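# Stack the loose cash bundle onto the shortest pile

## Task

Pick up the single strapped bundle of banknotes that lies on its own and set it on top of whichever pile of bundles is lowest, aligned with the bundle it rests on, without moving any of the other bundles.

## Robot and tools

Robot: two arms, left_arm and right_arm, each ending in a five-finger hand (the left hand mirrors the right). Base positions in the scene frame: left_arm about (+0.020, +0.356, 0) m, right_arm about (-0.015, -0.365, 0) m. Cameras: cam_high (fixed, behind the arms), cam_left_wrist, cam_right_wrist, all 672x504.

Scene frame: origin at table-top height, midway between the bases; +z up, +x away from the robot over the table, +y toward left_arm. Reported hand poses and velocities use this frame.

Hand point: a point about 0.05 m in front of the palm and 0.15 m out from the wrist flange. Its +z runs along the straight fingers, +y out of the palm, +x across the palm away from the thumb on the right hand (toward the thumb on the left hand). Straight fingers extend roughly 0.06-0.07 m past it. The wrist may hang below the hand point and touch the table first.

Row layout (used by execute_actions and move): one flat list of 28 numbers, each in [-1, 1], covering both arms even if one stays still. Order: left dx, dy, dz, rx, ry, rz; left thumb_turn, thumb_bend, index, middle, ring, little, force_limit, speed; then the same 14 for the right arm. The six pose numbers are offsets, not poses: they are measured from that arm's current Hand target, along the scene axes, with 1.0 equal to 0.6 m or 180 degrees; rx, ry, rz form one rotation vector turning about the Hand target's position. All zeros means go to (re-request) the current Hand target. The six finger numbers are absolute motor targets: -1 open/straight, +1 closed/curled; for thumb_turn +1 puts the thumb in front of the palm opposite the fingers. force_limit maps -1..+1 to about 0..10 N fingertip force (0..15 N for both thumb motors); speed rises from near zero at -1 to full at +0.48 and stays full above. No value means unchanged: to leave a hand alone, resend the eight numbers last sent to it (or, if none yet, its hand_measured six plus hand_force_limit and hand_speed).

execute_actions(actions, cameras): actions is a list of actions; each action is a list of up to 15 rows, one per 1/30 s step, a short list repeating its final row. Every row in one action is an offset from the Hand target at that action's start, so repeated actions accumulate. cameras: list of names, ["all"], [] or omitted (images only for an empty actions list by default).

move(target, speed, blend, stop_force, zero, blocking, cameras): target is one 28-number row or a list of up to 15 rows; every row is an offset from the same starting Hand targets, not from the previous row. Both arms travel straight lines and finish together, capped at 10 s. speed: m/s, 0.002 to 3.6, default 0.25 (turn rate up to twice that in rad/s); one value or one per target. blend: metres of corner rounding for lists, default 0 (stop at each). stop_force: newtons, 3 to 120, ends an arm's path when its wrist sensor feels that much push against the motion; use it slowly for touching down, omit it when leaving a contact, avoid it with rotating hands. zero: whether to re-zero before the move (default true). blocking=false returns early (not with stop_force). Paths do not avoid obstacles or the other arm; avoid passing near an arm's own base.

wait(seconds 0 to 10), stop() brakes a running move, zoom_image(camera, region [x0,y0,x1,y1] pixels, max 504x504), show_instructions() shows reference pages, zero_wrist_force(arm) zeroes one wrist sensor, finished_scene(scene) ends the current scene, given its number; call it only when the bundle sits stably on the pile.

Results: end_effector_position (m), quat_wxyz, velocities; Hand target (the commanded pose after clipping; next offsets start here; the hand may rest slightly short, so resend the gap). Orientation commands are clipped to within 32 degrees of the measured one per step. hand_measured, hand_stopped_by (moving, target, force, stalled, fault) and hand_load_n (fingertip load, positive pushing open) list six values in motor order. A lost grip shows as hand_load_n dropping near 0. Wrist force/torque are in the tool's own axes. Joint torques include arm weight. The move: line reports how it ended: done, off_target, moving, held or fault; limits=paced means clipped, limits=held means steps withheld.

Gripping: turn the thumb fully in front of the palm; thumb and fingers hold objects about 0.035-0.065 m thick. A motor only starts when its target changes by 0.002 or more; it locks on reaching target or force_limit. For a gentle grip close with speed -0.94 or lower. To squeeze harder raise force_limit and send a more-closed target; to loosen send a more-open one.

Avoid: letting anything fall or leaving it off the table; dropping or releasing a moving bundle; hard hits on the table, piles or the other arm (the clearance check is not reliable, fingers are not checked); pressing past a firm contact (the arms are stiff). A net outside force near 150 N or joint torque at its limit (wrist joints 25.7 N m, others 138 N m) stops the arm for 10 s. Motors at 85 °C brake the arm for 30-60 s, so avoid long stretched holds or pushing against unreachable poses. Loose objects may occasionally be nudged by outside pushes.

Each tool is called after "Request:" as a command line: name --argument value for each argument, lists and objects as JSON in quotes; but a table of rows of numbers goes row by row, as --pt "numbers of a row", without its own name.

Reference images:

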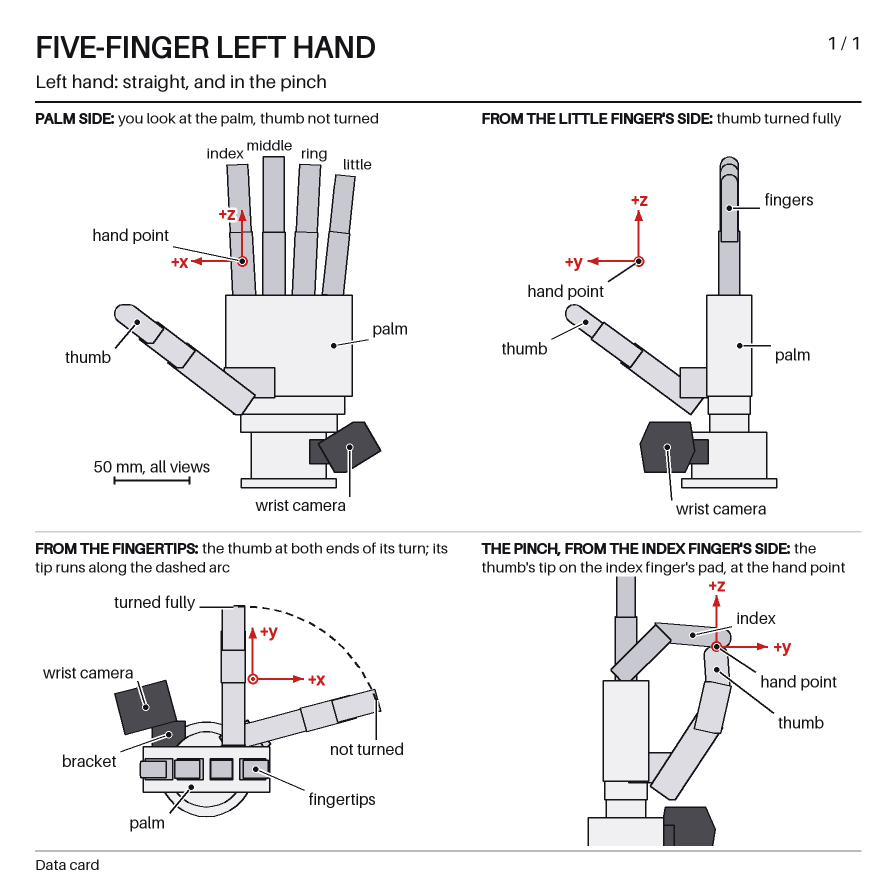

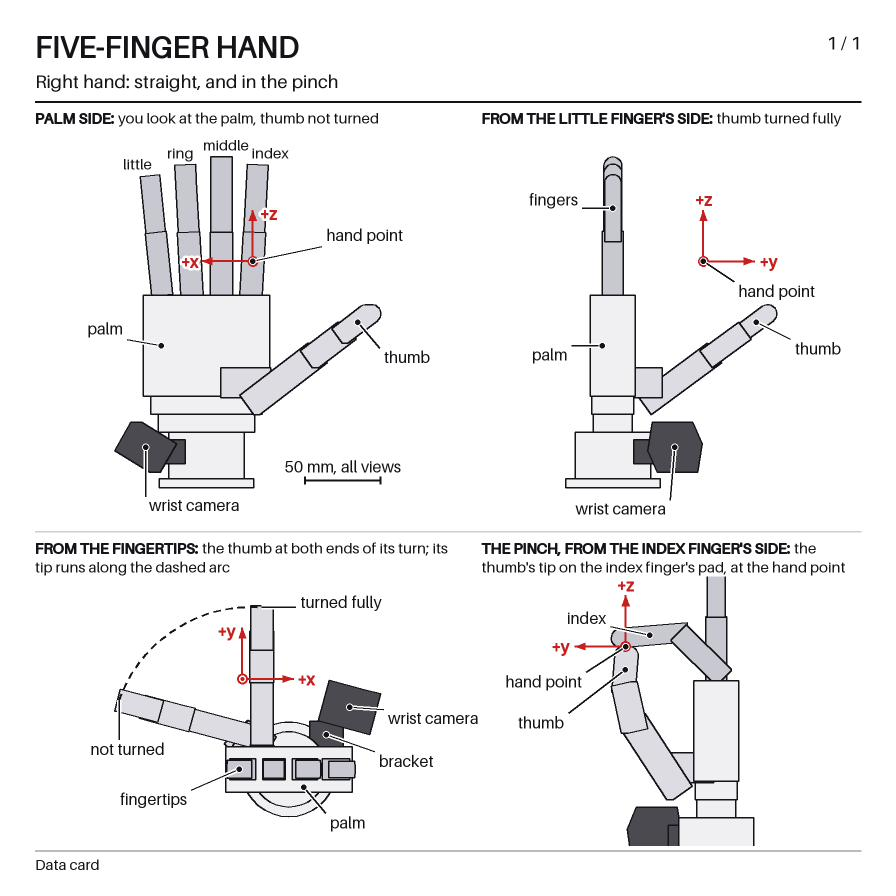

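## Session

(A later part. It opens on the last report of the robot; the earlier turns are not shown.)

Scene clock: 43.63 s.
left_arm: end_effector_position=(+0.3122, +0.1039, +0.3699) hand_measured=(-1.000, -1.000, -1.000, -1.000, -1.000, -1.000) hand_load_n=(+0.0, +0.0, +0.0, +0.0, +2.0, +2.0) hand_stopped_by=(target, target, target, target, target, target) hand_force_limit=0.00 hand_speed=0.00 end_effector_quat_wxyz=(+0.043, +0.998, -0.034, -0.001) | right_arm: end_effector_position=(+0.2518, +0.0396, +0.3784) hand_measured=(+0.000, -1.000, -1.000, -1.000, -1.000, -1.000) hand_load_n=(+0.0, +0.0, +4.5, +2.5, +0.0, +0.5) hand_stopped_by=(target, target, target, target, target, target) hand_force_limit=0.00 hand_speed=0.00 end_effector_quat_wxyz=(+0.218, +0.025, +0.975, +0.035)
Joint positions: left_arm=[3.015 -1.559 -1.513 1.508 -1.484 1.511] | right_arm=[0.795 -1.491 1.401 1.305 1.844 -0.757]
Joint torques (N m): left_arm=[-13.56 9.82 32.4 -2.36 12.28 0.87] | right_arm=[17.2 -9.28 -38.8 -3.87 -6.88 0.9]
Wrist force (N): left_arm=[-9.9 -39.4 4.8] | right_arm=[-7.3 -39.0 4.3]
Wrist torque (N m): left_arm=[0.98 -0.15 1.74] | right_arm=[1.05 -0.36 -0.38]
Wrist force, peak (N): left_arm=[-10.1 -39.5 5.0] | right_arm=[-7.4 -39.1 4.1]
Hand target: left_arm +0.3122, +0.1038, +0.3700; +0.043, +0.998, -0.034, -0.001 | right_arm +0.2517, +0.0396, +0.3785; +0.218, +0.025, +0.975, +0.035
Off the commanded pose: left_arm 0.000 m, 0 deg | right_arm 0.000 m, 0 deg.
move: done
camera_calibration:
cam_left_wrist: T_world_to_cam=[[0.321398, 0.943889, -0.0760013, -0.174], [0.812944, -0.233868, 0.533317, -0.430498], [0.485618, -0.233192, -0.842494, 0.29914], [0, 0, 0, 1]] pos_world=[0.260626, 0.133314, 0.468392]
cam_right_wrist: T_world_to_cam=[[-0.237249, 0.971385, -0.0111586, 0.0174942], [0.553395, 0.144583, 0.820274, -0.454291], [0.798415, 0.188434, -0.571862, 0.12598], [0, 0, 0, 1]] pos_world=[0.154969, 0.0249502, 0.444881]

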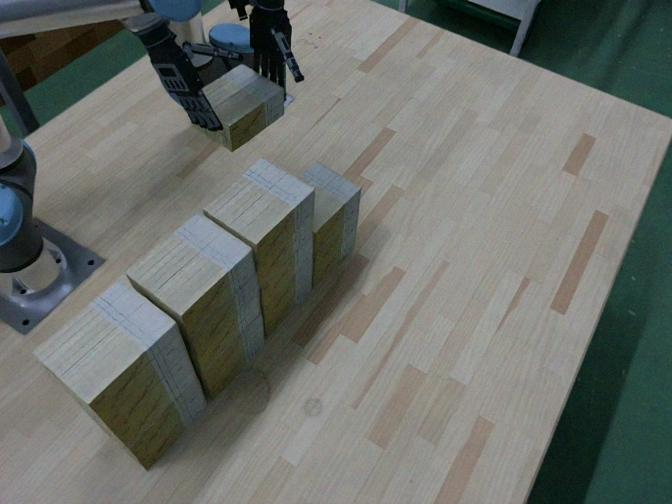

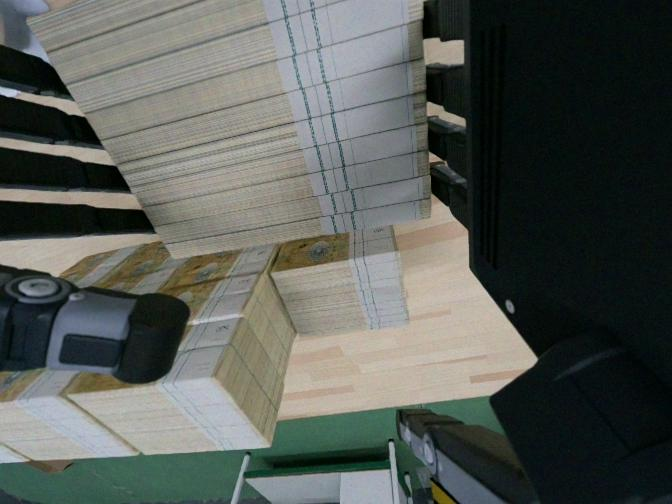

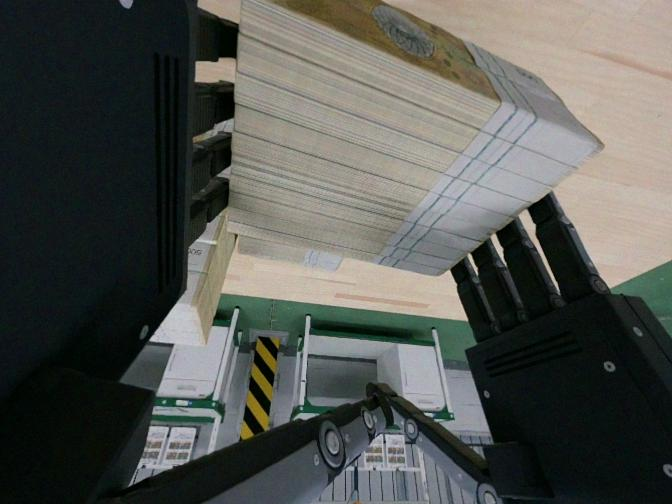

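Request:
move --target '[0.1235,0.0077,0,0,0,0,-1,-1,-1,-1,-1,-1,0,0,0.1235,0.0067,0,0,0,0,0,-1,-1,-1,-1,-1,0,0]' --speed 0.06

Scene clock: 46.53 s.
left_arm: end_effector_position=(+0.3862, +0.1084, +0.3700) hand_measured=(-1.000, -1.000, -1.000, -1.000, -1.000, -1.000) hand_load_n=(+0.0, +0.0, +0.0, +0.5, +1.5, +1.5) hand_stopped_by=(target, target, target, target, target, target) hand_force_limit=0.00 hand_speed=0.00 end_effector_quat_wxyz=(+0.043, +0.998, -0.034, -0.001) | right_arm: end_effector_position=(+0.3257, +0.0436, +0.3785) hand_measured=(+0.000, -1.000, -1.000, -1.000, -1.000, -1.000) hand_load_n=(+0.0, +0.0, +3.5, +1.5, +0.0, +0.0) hand_stopped_by=(target, target, target, target, target, target) hand_force_limit=0.00 hand_speed=0.00 end_effector_quat_wxyz=(+0.218, +0.025, +0.975, +0.035)
Joint positions: left_arm=[3.054 -1.72 -1.341 1.493 -1.484 1.551] | right_arm=[0.66 -1.399 1.289 1.294 1.795 -0.887]
Joint torques (N m): left_arm=[2.48 17.44 32.32 -3.36 5.3 1.6] | right_arm=[-0.48 -17.8 -35.07 -0.92 -8.82 -2.06]
Wrist force (N): left_arm=[-7.6 -29.0 5.5] | right_arm=[-5.2 -28.1 4.7]
Wrist torque (N m): left_arm=[0.51 -0.01 1.21] | right_arm=[0.61 -0.23 0.01]
Wrist force, peak (N): left_arm=[-10.6 -40.1 4.5] | right_arm=[-6.9 -39.8 4.1]
Hand target: left_arm +0.3863, +0.1085, +0.3700; +0.043, +0.998, -0.034, -0.001 | right_arm +0.3258, +0.0436, +0.3785; +0.218, +0.025, +0.975, +0.035
Off the commanded pose: left_arm 0.000 m, 0 deg | right_arm 0.000 m, 0 deg.
move: done

Request:
move --target '[0.1235,0.0077,0,0,0,0,-1,-1,-1,-1,-1,-1,0,0,0.1235,0.0077,0,0,0,0,0,-1,-1,-1,-1,-1,0,0]' --speed 0.06 --cameras '["cam_left_wrist","cam_right_wrist","cam_high"]'

Scene clock: 48.43 s.
left_arm: end_effector_position=(+0.4603, +0.1131, +0.3700) hand_measured=(-1.000, -1.000, -1.000, -1.000, -1.000, -1.000) hand_load_n=(+0.0, -0.5, +0.0, +0.0, +1.5, +1.0) hand_stopped_by=(target, target, target, target, target, target) hand_force_limit=0.00 hand_speed=0.00 end_effector_quat_wxyz=(+0.043, +0.998, -0.034, -0.001) | right_arm: end_effector_position=(+0.3999, +0.0482, +0.3785) hand_measured=(+0.000, -1.000, -1.000, -1.000, -1.000, -1.000) hand_load_n=(+0.0, +0.0, +3.5, +1.5, +0.0, +0.0) hand_stopped_by=(target, target, target, target, target, target) hand_force_limit=0.00 hand_speed=0.00 end_effector_quat_wxyz=(+0.218, +0.025, +0.975, +0.035)
Joint positions: left_arm=[3.08 -1.894 -1.123 1.447 -1.484 1.577] | right_arm=[0.559 -1.277 1.132 1.31 1.756 -0.981]
Joint torques (N m): left_arm=[1.55 23.63 31.95 -3.6 4.72 1.61] | right_arm=[2.09 -21.37 -36.51 -0.23 -8.82 -2.28]
Wrist force (N): left_arm=[-7.3 -26.9 5.1] | right_arm=[-4.5 -25.4 4.7]
Wrist torque (N m): left_arm=[0.37 0.03 1.09] | right_arm=[0.54 -0.23 0.08]
Wrist force, peak (N): left_arm=[-8.3 -28.8 5.2] | right_arm=[-5.0 -28.0 4.9]
Hand target: left_arm +0.4604, +0.1131, +0.3700; +0.043, +0.998, -0.034, -0.001 | right_arm +0.3999, +0.0482, +0.3785; +0.218, +0.025, +0.975, +0.035
Off the commanded pose: left_arm 0.000 m, 0 deg | right_arm 0.000 m, 0 deg.
move: done
camera_calibration:
cam_left_wrist: T_world_to_cam=[[0.321501, 0.94386, -0.0759336, -0.230344], [0.812904, -0.233988, 0.533326, -0.548768], [0.485617, -0.233191, -0.842495, 0.22945], [0, 0, 0, 1]] pos_world=[0.408727, 0.142513, 0.468492]
cam_right_wrist: T_world_to_cam=[[-0.237305, 0.97137, -0.0112376, 0.0443302], [0.553373, 0.144678, 0.820273, -0.53757], [0.798414, 0.188436, -0.571863, 0.00617185], [0, 0, 0, 1]] pos_world=[0.303068, 0.0335503, 0.444981]

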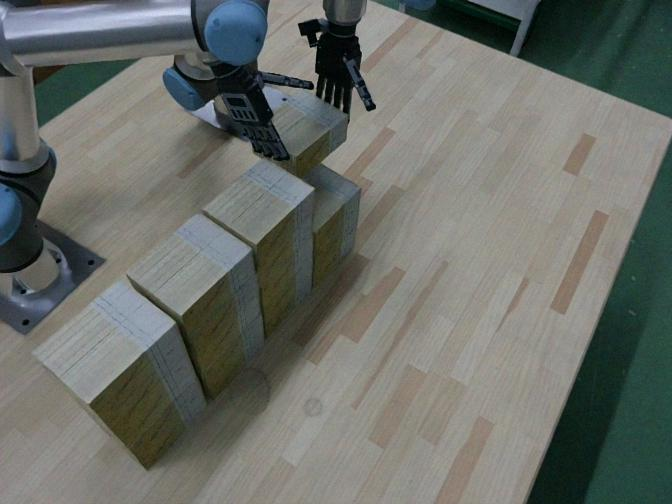

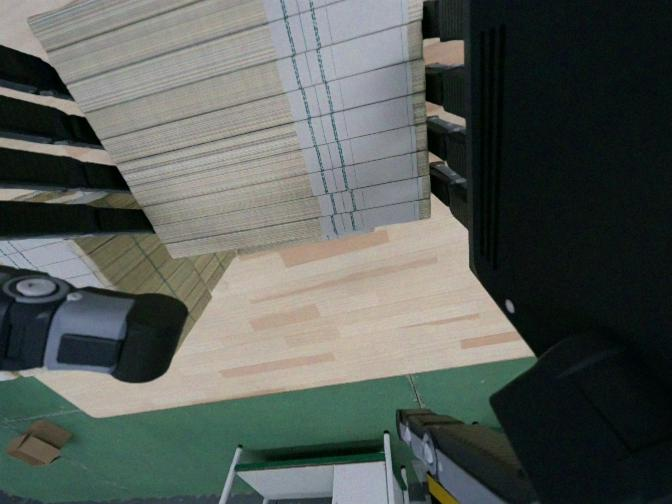

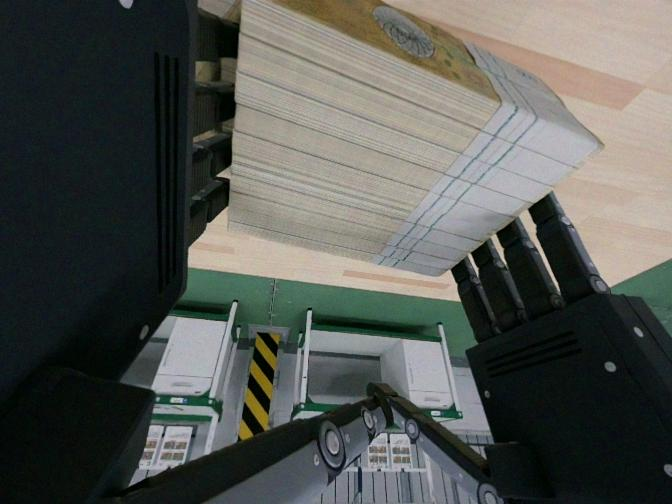

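Request:
move --target '[0.1235,0.0078,0,0,0,0,-1,-1,-1,-1,-1,-1,0,0,0.1235,0.0078,0,0,0,0,0,-1,-1,-1,-1,-1,0,0]' --speed 0.06 --cameras '["cam_left_wrist","cam_right_wrist","cam_high"]'

Scene clock: 50.47 s.
left_arm: end_effector_position=(+0.5344, +0.1178, +0.3700) hand_measured=(-1.000, -1.000, -1.000, -1.000, -1.000, -1.000) hand_load_n=(+0.0, +0.0, +0.0, +0.0, +1.5, +1.5) hand_stopped_by=(target, target, target, target, target, target) hand_force_limit=0.00 hand_speed=0.00 end_effector_quat_wxyz=(+0.043, +0.998, -0.034, -0.001) | right_arm: end_effector_position=(+0.4740, +0.0529, +0.3785) hand_measured=(+0.000, -1.000, -1.000, -1.000, -1.000, -1.000) hand_load_n=(+0.0, +0.0, +3.0, +1.0, +0.0, +0.0) hand_stopped_by=(target, target, target, target, target, target) hand_force_limit=0.00 hand_speed=0.00 end_effector_quat_wxyz=(+0.218, +0.025, +0.975, +0.035)
Joint positions: left_arm=[3.099 -2.094 -0.834 1.356 -1.484 1.596] | right_arm=[0.483 -1.126 0.918 1.361 1.725 -1.052]
Joint torques (N m): left_arm=[0.34 31.36 32.47 -4.16 4.14 1.69] | right_arm=[2.35 -29.49 -35.26 0.52 -8.42 -2.19]
Wrist force (N): left_arm=[-6.9 -25.3 5.4] | right_arm=[-4.1 -23.4 4.9]
Wrist torque (N m): left_arm=[0.22 0.11 0.98] | right_arm=[0.43 -0.17 0.12]
Wrist force, peak (N): left_arm=[-7.8 -27.0 5.4] | right_arm=[-4.8 -25.7 4.6]
Hand target: left_arm +0.5345, +0.1178, +0.3700; +0.043, +0.998, -0.034, -0.001 | right_arm +0.4740, +0.0529, +0.3785; +0.218, +0.025, +0.975, +0.035
Off the commanded pose: left_arm 0.000 m, 0 deg | right_arm 0.000 m, 0 deg.
move: done
camera_calibration:
cam_left_wrist: T_world_to_cam=[[0.321486, 0.943867, -0.0759065, -0.25861], [0.812864, -0.23397, 0.533394, -0.60792], [0.485694, -0.23318, -0.842454, 0.194505], [0, 0, 0, 1]] pos_world=[0.482827, 0.147213, 0.468492]
cam_right_wrist: T_world_to_cam=[[-0.237303, 0.971371, -0.0112381, 0.0573486], [0.553308, 0.144662, 0.820319, -0.57925], [0.798459, 0.188446, -0.571796, -0.0539232], [0, 0, 0, 1]] pos_world=[0.377168, 0.0382503, 0.444981]

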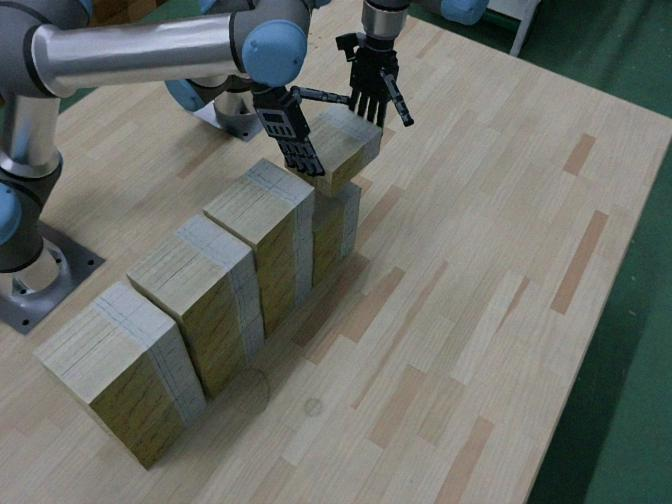

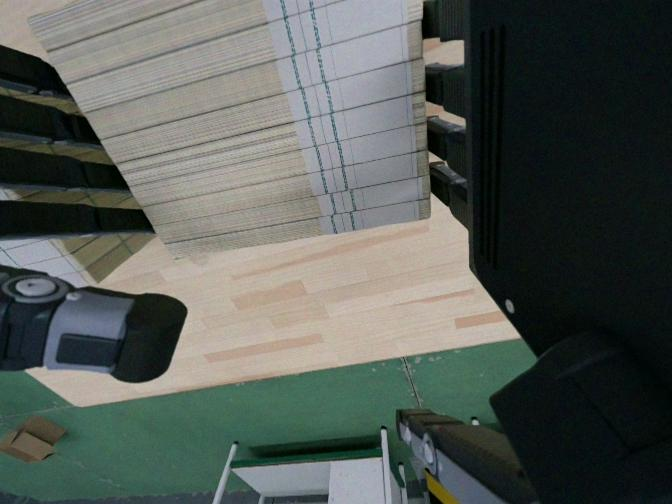

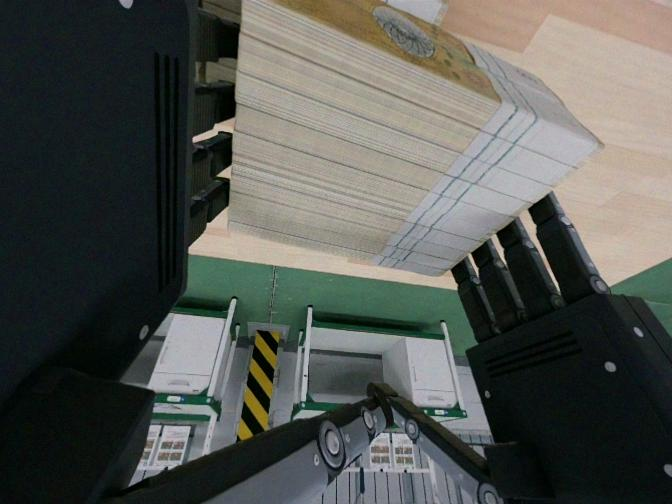

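Request:
zoom_image --camera "cam_right_wrist" --region '[340, 0, 660, 240]'

Request:
zoom_image --camera "cam_left_wrist" --region '[0, 130, 260, 330]'

Request:
zoom_image --camera "cam_high" --region '[200, 80, 440, 300]'

Scaled by 1.575 from the camera's 672x504 image, which has a finer 960x720 frame.

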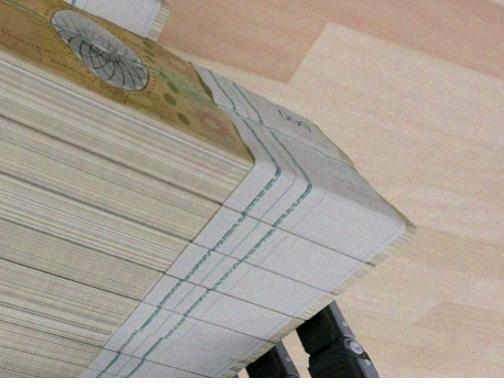

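Scaled by 1.938 from the camera's 672x504 image, which has a finer 960x720 frame.

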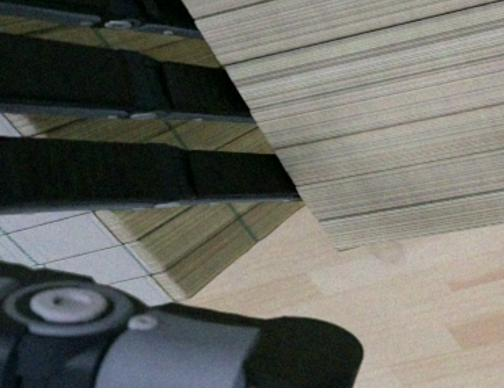

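Scaled by 2.100 from the camera's 672x504 image, which has a finer 960x720 frame.

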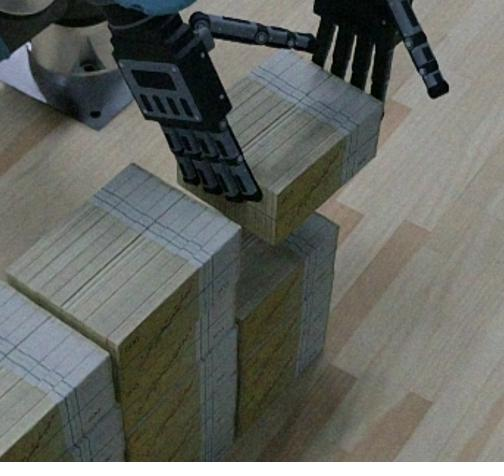

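Request:
move --target '[0,0,-0.0833,0,0,0,-1,-1,-1,-1,-1,-1,0,0,0,0,-0.0833,0,0,0,0,-1,-1,-1,-1,-1,0,0]' --speed 0.04 --cameras '["cam_left_wrist","cam_right_wrist","cam_high"]'

Scene clock: 53.87 s.
left_arm: end_effector_position=(+0.5345, +0.1178, +0.3201) hand_measured=(-1.000, -1.000, -1.000, -1.000, -1.000, -1.000) hand_load_n=(+0.0, +0.0, +0.0, +0.0, +1.0, +1.0) hand_stopped_by=(target, target, target, target, target, target) hand_force_limit=0.00 hand_speed=0.00 end_effector_quat_wxyz=(+0.043, +0.998, -0.035, -0.001) | right_arm: end_effector_position=(+0.4741, +0.0529, +0.3287) hand_measured=(+0.000, -1.000, -1.000, -1.000, -1.000, -1.000) hand_load_n=(-0.5, +0.0, +3.0, +1.0, +0.0, +0.0) hand_stopped_by=(target, target, target, target, target, target) hand_force_limit=0.00 hand_speed=0.00 end_effector_quat_wxyz=(+0.218, +0.025, +0.975, +0.035) end_effector_velocity=(+0.001, +0.000, -0.001) end_effector_angular_velocity=(+0.000, -0.002, -0.001)
Joint positions: left_arm=[3.099 -2.073 -0.995 1.496 -1.484 1.596] | right_arm=[0.483 -1.145 1.074 1.223 1.725 -1.052]
Joint velocities: left_arm=[within noise] | right_arm=[0 0 0.003 -0.005 0.002 0]
Joint torques (N m): left_arm=[-5.72 48.58 8.93 0.33 9.27 1.51] | right_arm=[18.05 -55.27 -12.47 -1.97 -7.27 -1.15]
Wrist force (N): left_arm=[-6.5 -23.8 5.4] | right_arm=[-3.9 -21.7 4.6]
Wrist torque (N m): left_arm=[0.17 0.13 0.91] | right_arm=[0.45 -0.11 0.13]
Wrist force, peak (N): left_arm=[-7.3 -25.6 4.8] | right_arm=[-4.4 -23.8 4.9]
Hand target: left_arm +0.5345, +0.1178, +0.3200; +0.043, +0.998, -0.034, -0.001 | right_arm +0.4740, +0.0529, +0.3285; +0.218, +0.025, +0.975, +0.035
Off the commanded pose: left_arm 0.000 m, 0 deg | right_arm 0.000 m, 0 deg.
move: done
camera_calibration:
cam_left_wrist: T_world_to_cam=[[0.321599, 0.943841, -0.0757511, -0.262538], [0.812884, -0.234178, 0.533274, -0.581367], [0.485586, -0.233077, -0.842544, 0.152576], [0, 0, 0, 1]] pos_world=[0.482927, 0.147213, 0.418693]
cam_right_wrist: T_world_to_cam=[[-0.237228, 0.971388, -0.0112944, 0.0568057], [0.553384, 0.144682, 0.820264, -0.538461], [0.798429, 0.188339, -0.571874, -0.0824328], [0, 0, 0, 1]] pos_world=[0.377269, 0.0382505, 0.395181]

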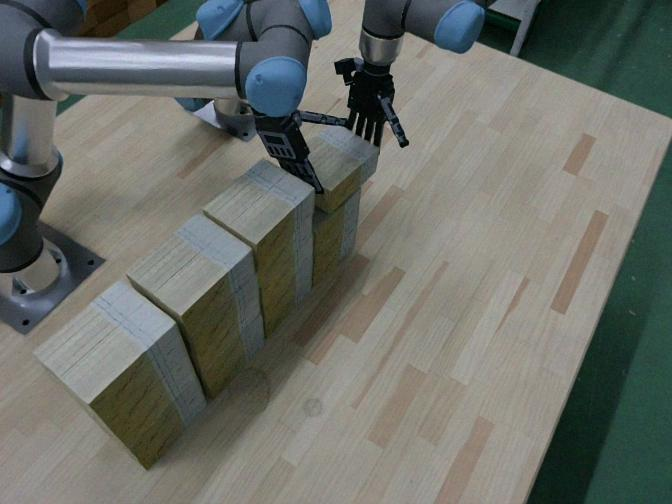

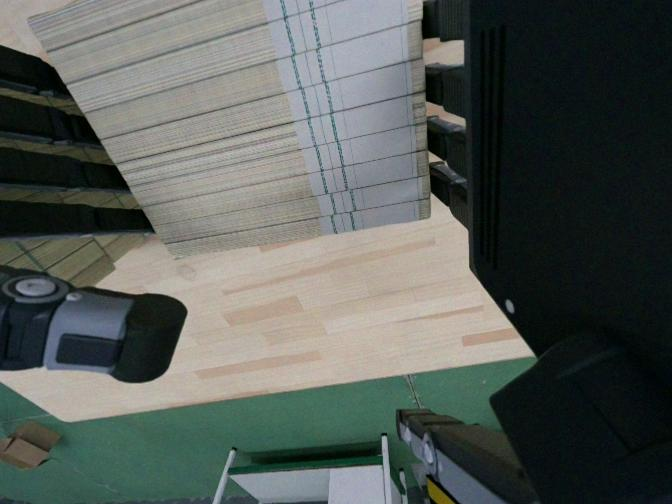

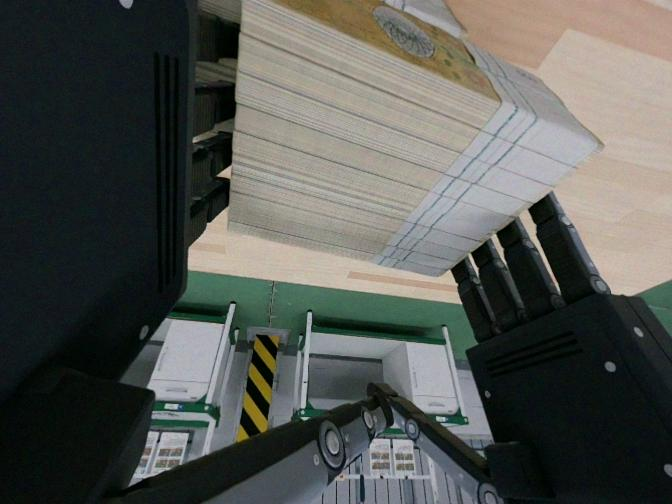

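Request:
zoom_image --camera "cam_right_wrist" --region '[340, 0, 620, 200]'

Request:
zoom_image --camera "cam_high" --region '[240, 80, 440, 280]'

Scaled by 1.800 from the camera's 672x504 image, which has a finer 960x720 frame.

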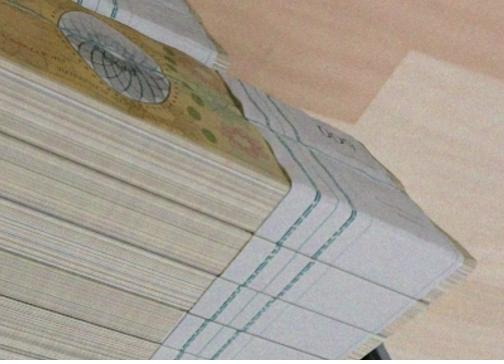

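Scaled by 2.520 from the camera's 672x504 image, which has a finer 960x720 frame.

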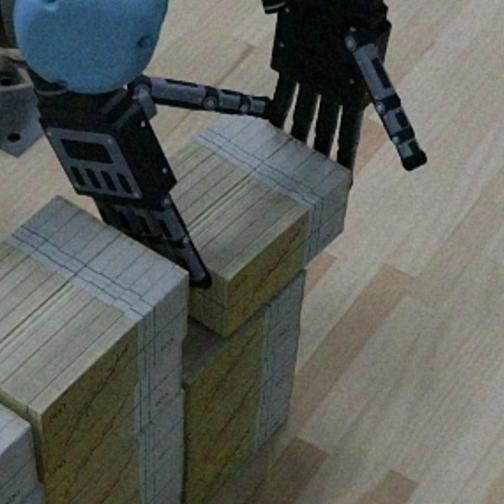

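Request:
zoom_image --camera "cam_high" --region '[310, 150, 400, 230]'

Request:
zoom_image --camera "cam_right_wrist" --region '[360, 0, 480, 90]'

Scaled by 5.600 from the camera's 672x504 image, which has a finer 960x720 frame.

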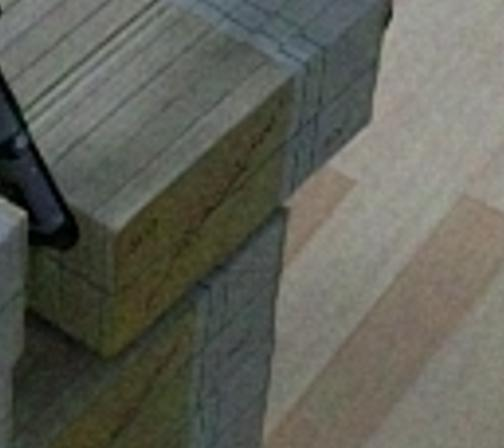

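Scaled by 4.200 from the camera's 672x504 image, which has a finer 960x720 frame.

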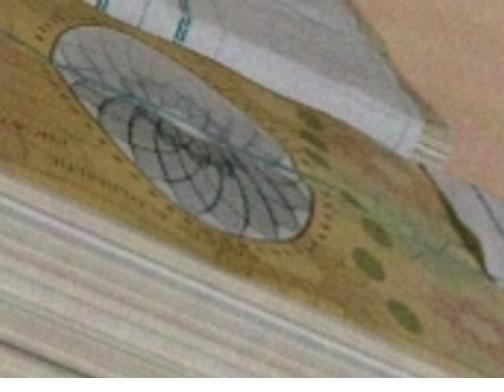

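Request:
move --target '[0,0,-0.0333,0,0,0,-1,-1,-1,-1,-1,-1,0,0,0,0,-0.0333,0,0,0,0,-1,-1,-1,-1,-1,0,0]' --speed 0.015 --stop_force 6 --cameras '["cam_left_wrist","cam_right_wrist","cam_high"]'

Scene clock: 56.97 s.
left_arm: end_effector_position=(+0.5345, +0.1178, +0.3094) hand_measured=(-1.000, -1.000, -1.000, -1.000, -1.000, -1.000) hand_load_n=(+0.0, +0.0, +0.0, +0.0, +1.5, +1.0) hand_stopped_by=(target, target, target, target, target, target) hand_force_limit=0.00 hand_speed=0.00 end_effector_quat_wxyz=(+0.043, +0.998, -0.035, -0.001) | right_arm: end_effector_position=(+0.4740, +0.0529, +0.3178) hand_measured=(+0.000, -1.000, -1.000, -1.000, -1.000, -1.000) hand_load_n=(+0.0, +0.0, +3.0, +1.0, +0.0, +0.0) hand_stopped_by=(target, target, target, target, target, target) hand_force_limit=0.00 hand_speed=0.00 end_effector_quat_wxyz=(+0.218, +0.025, +0.975, +0.035)
Joint positions: left_arm=[3.099 -2.071 -1.025 1.524 -1.484 1.596] | right_arm=[0.483 -1.147 1.104 1.195 1.725 -1.052]
Joint torques (N m): left_arm=[-2.65 31.77 31.84 -3.79 7.86 0.39] | right_arm=[5.33 -28.22 -34.49 0.64 -7.15 -1.17]
Wrist force (N): left_arm=[-6.9 -23.2 4.3] | right_arm=[-4.7 -22.9 3.1]
Wrist torque (N m): left_arm=[0.29 -0.01 0.88] | right_arm=[0.51 -0.18 0.07]
Wrist force, peak (N): left_arm=[-3.6 -24.0 -15.0] | right_arm=[-9.5 -21.0 -10.6]
Hand target: left_arm +0.5345, +0.1178, +0.3094; +0.043, +0.998, -0.035, -0.001 (not the last commanded pose) | right_arm +0.4740, +0.0529, +0.3178; +0.218, +0.025, +0.975, +0.035 (not the last commanded pose)
Off the commanded pose: left_arm 0.009 m, 0 deg | right_arm 0.009 m, 0 deg.
move: contact (left_arm, right_arm)
camera_calibration:
cam_left_wrist: T_world_to_cam=[[0.321557, 0.943841, -0.0759255, -0.263265], [0.812952, -0.234071, 0.533216, -0.575633], [0.485499, -0.233183, -0.842565, 0.143542], [0, 0, 0, 1]] pos_world=[0.482927, 0.147213, 0.407892]
cam_right_wrist: T_world_to_cam=[[-0.237305, 0.97137, -0.0112376, 0.0566907], [0.553373, 0.144678, 0.820273, -0.529519], [0.798414, 0.188436, -0.571863, -0.0886682], [0, 0, 0, 1]] pos_world=[0.377268, 0.0382503, 0.384281]

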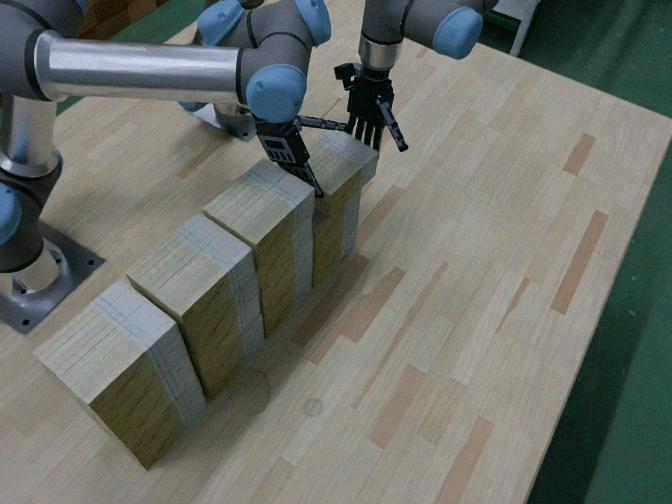

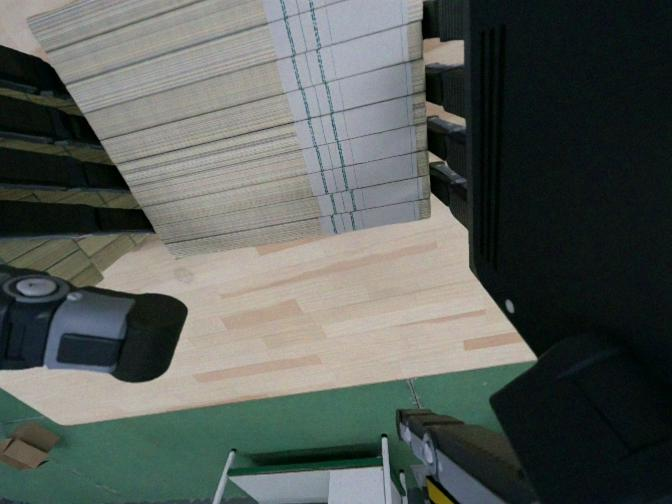

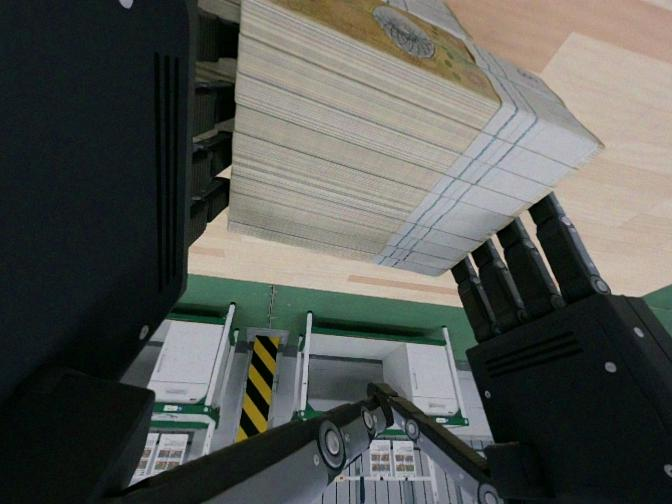

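Request:
zoom_image --camera "cam_high" --region '[300, 130, 400, 230]'

Request:
zoom_image --camera "cam_right_wrist" --region '[360, 0, 620, 200]'

Request:
zoom_image --camera "cam_left_wrist" --region '[0, 150, 240, 300]'

Scaled by 5.040 from the camera's 672x504 image, which has a finer 960x720 frame.

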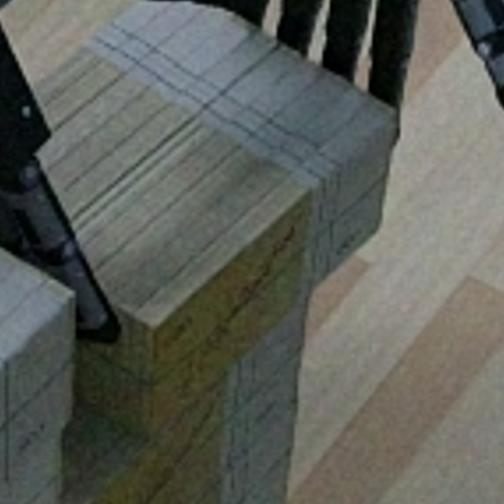

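Scaled by 1.938 from the camera's 672x504 image, which has a finer 960x720 frame.

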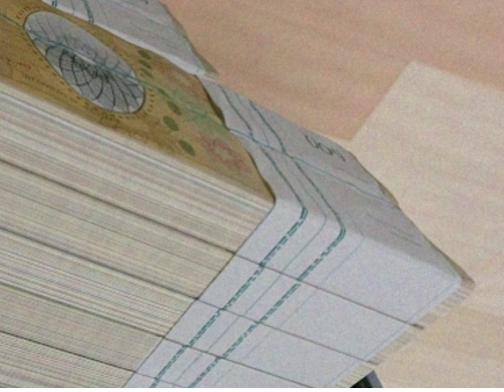

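Scaled by 2.100 from the camera's 672x504 image, which has a finer 960x720 frame.

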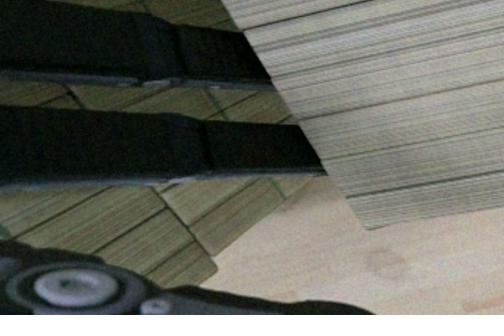

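Request:
move --pt "0 0 0 0 0 0 -1 -1 -1 -1 -1 -1 0 0 -0.0007 -0.0083 0 0 0 0 0 -1 -1 -1 -1 -1 0 0" --pt "0 0 0 0 0 0 -1 -1 -1 -1 -1 -1 0 0 -0.0007 -0.0083 0.0833 0 0 0 0 -1 -1 -1 -1 -1 0 0" --speed '[0.02,0.05]' --blend 0 --cameras '["cam_left_wrist","cam_right_wrist"]'

Scene clock: 59.57 s.
left_arm: end_effector_position=(+0.5345, +0.1178, +0.3094) hand_measured=(-1.000, -1.000, -1.000, -1.000, -1.000, -1.000) hand_load_n=(+0.0, +0.0, +0.0, +0.0, +0.0, +0.0) hand_stopped_by=(target, target, target, target, target, target) hand_force_limit=0.00 hand_speed=0.00 end_effector_quat_wxyz=(+0.043, +0.998, -0.035, -0.001) | right_arm: end_effector_position=(+0.4736, +0.0479, +0.3677) hand_measured=(+0.000, -1.000, -1.000, -1.000, -1.000, -1.000) hand_load_n=(+0.0, -0.5, +0.0, +0.0, +0.0, +0.0) hand_stopped_by=(target, target, target, target, target, target) hand_force_limit=0.00 hand_speed=0.00 end_effector_quat_wxyz=(+0.218, +0.025, +0.975, +0.035)
Joint positions: left_arm=[3.099 -2.071 -1.025 1.524 -1.484 1.596] | right_arm=[0.474 -1.143 0.971 1.324 1.722 -1.06]
Joint torques (N m): left_arm=[-2.65 32.67 17.47 -3.69 -1.98 0.33] | right_arm=[-0.22 -28.08 -31.27 2.63 1.2 1.72]
Wrist force (N): left_arm=[-3.0 -4.1 1.7] | right_arm=[-2.3 0.8 0.1]
Wrist torque (N m): left_arm=[-0.24 0.36 -0.01] | right_arm=[-0.04 0.33 0.29]
Wrist force, peak (N): left_arm=[-6.9 -23.7 4.0] | right_arm=[-4.8 -22.8 2.9]
Hand target: left_arm +0.5345, +0.1178, +0.3094; +0.043, +0.998, -0.035, -0.001 | right_arm +0.4736, +0.0479, +0.3678; +0.218, +0.025, +0.975, +0.035
Off the commanded pose: left_arm 0.000 m, 0 deg | right_arm 0.000 m, 0 deg.
move: done
camera_calibration:
cam_left_wrist: T_world_to_cam=[[0.321542, 0.943849, -0.0758984, -0.26327], [0.812913, -0.234053, 0.533285, -0.575644], [0.485576, -0.233172, -0.842524, 0.143487], [0, 0, 0, 1]] pos_world=[0.482927, 0.147213, 0.407892]
cam_right_wrist: T_world_to_cam=[[-0.237381, 0.971352, -0.0111808, 0.0620184], [0.553361, 0.144674, 0.820281, -0.569505], [0.798399, 0.188532, -0.571851, -0.0588728], [0, 0, 0, 1]] pos_world=[0.376868, 0.0332501, 0.434181]
Images, in order (width x height): cam_left_wrist 672x504, cam_right_wrist 672x504.

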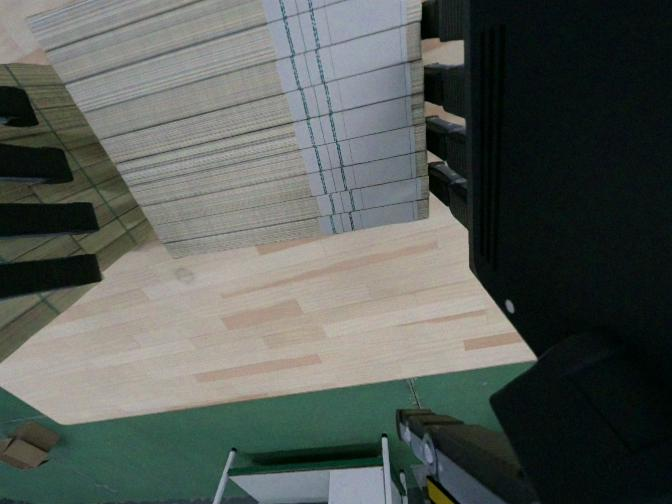

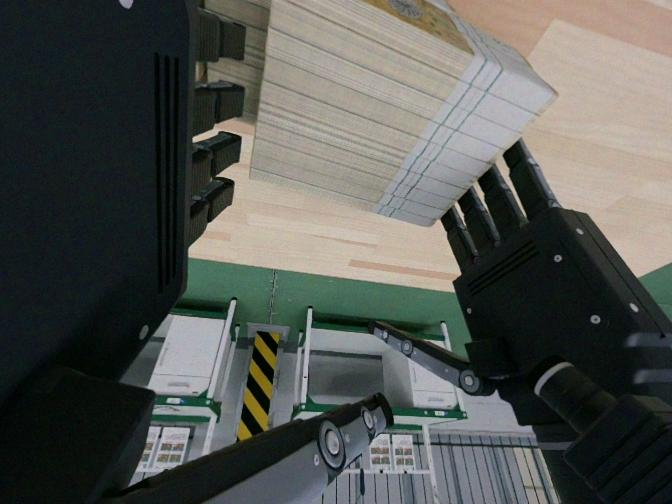

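Request:
move --pt "0 0 0 0 0 0 -1 -1 -1 -1 -1 -1 0 0 0 0 0.2 0 0 0 0 -1 -1 -1 -1 -1 0 0" --pt "0 0 0 0 0 0 -1 -1 -1 -1 -1 -1 0 0 -0.2093 -0.2348 0.23 0 0 0 0 -1 -1 -1 -1 -1 0 0" --speed 0.2 --blend '[0.02,0]' --cameras '["cam_left_wrist","cam_right_wrist","cam_high"]'

Scene clock: 63.07 s.
left_arm: end_effector_position=(+0.5345, +0.1178, +0.3094) hand_measured=(-1.000, -1.000, -1.000, -1.000, -1.000, -1.000) hand_load_n=(+0.0, +0.0, +0.5, +0.0, +0.0, +0.0) hand_stopped_by=(target, target, target, target, target, target) hand_force_limit=0.00 hand_speed=0.00 end_effector_quat_wxyz=(+0.043, +0.998, -0.035, -0.001) | right_arm: end_effector_position=(+0.3481, -0.0928, +0.5058) hand_measured=(+0.000, -1.000, -1.000, -1.000, -1.000, -1.000) hand_load_n=(+0.0, +0.0, +0.0, +0.0, +0.0, +0.0) hand_stopped_by=(target, target, target, target, target, target) hand_force_limit=0.00 hand_speed=0.00 end_effector_quat_wxyz=(+0.217, +0.025, +0.975, +0.035)
Joint positions: left_arm=[3.099 -2.071 -1.025 1.524 -1.484 1.596] | right_arm=[0.247 -1.553 1.107 1.575 1.626 -1.268]
Joint torques (N m): left_arm=[-2.56 32.69 8.82 -3.4 -1.85 0.39] | right_arm=[-8.68 -32.23 -7.93 -0.04 -2.53 -1.41]
Wrist force (N): left_arm=[-2.9 -3.8 1.7] | right_arm=[-2.3 0.7 0.1]
Wrist torque (N m): left_arm=[-0.20 0.35 -0.01] | right_arm=[-0.06 0.35 0.28]
Wrist force, peak (N): left_arm=[-3.3 -4.1 2.1] | right_arm=[-2.9 1.1 -0.2]
Hand target: left_arm +0.5345, +0.1178, +0.3094; +0.043, +0.998, -0.035, -0.001 | right_arm +0.3480, -0.0929, +0.5058; +0.218, +0.025, +0.975, +0.035
Off the commanded pose: left_arm 0.000 m, 0 deg | right_arm 0.000 m, 0 deg.
move: done
camera_calibration:
cam_left_wrist: T_world_to_cam=[[0.321557, 0.943841, -0.0759255, -0.263265], [0.812952, -0.234071, 0.533216, -0.575633], [0.485499, -0.233183, -0.842565, 0.143542], [0, 0, 0, 1]] pos_world=[0.482927, 0.147213, 0.407892]
cam_right_wrist: T_world_to_cam=[[-0.237271, 0.971377, -0.0113533, 0.170514], [0.553432, 0.144769, 0.820216, -0.592954], [0.798383, 0.18833, -0.571941, 0.146858], [0, 0, 0, 1]] pos_world=[0.251369, -0.107449, 0.572281]

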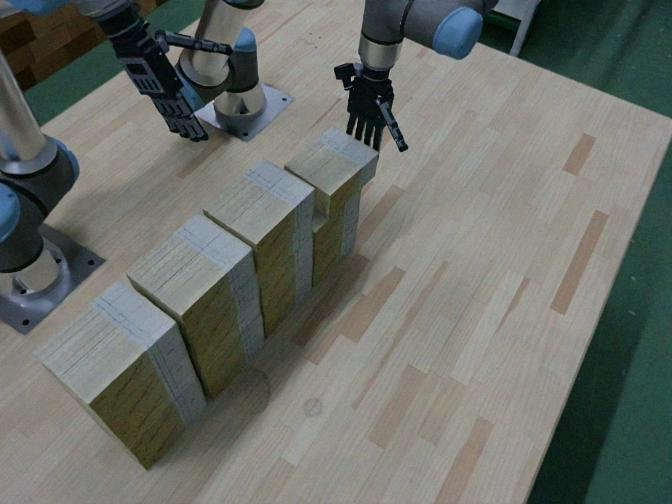

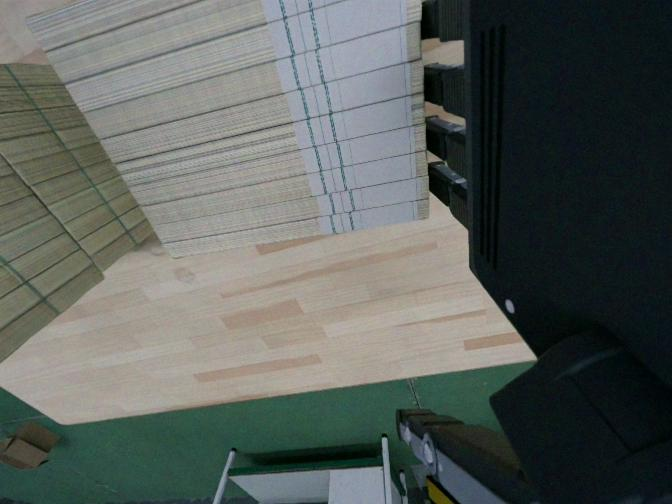

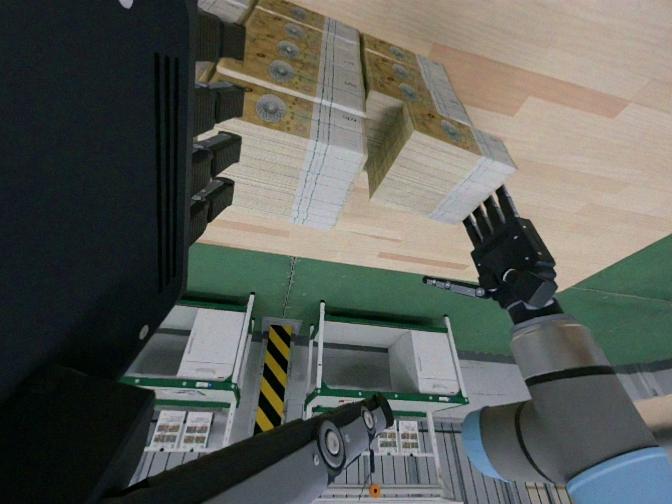

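Request:
zoom_image --camera "cam_right_wrist" --region '[320, 20, 540, 240]'

Request:
zoom_image --camera "cam_high" --region '[260, 110, 400, 250]'

Scaled by 2.291 from the camera's 672x504 image, which has a finer 960x720 frame.

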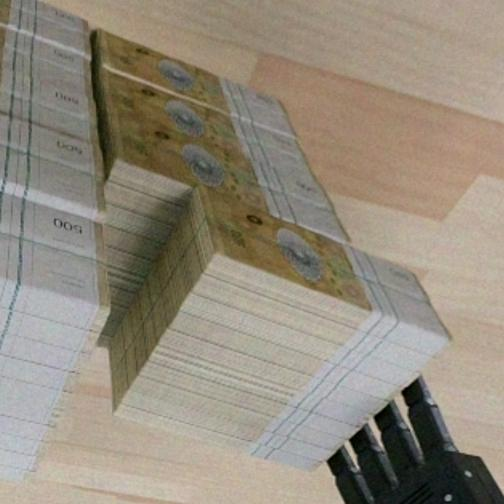

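Scaled by 3.600 from the camera's 672x504 image, which has a finer 960x720 frame.

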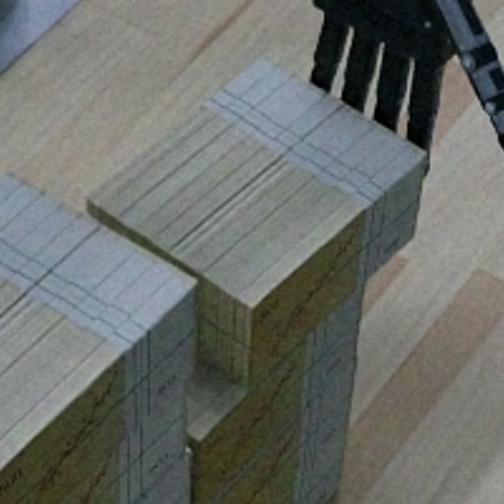

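Request:
zoom_image --camera "cam_right_wrist" --region '[350, 70, 450, 150]'

Request:
zoom_image --camera "cam_right_wrist" --region '[430, 80, 530, 180]'

Scaled by 5.040 from the camera's 672x504 image, which has a finer 960x720 frame.

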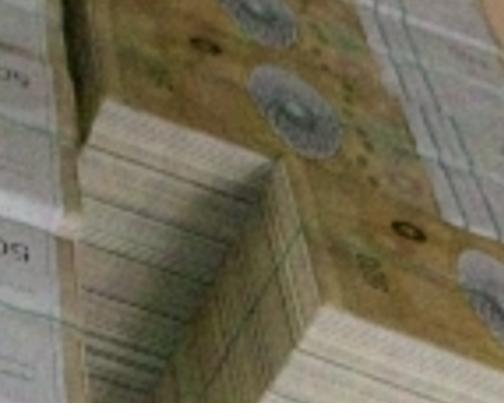

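Scaled by 5.040 from the camera's 672x504 image, which has a finer 960x720 frame.

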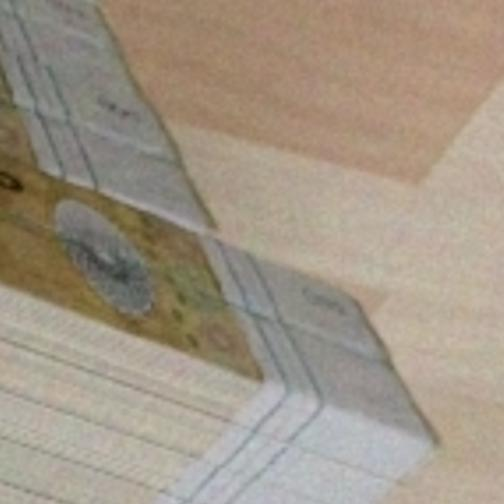

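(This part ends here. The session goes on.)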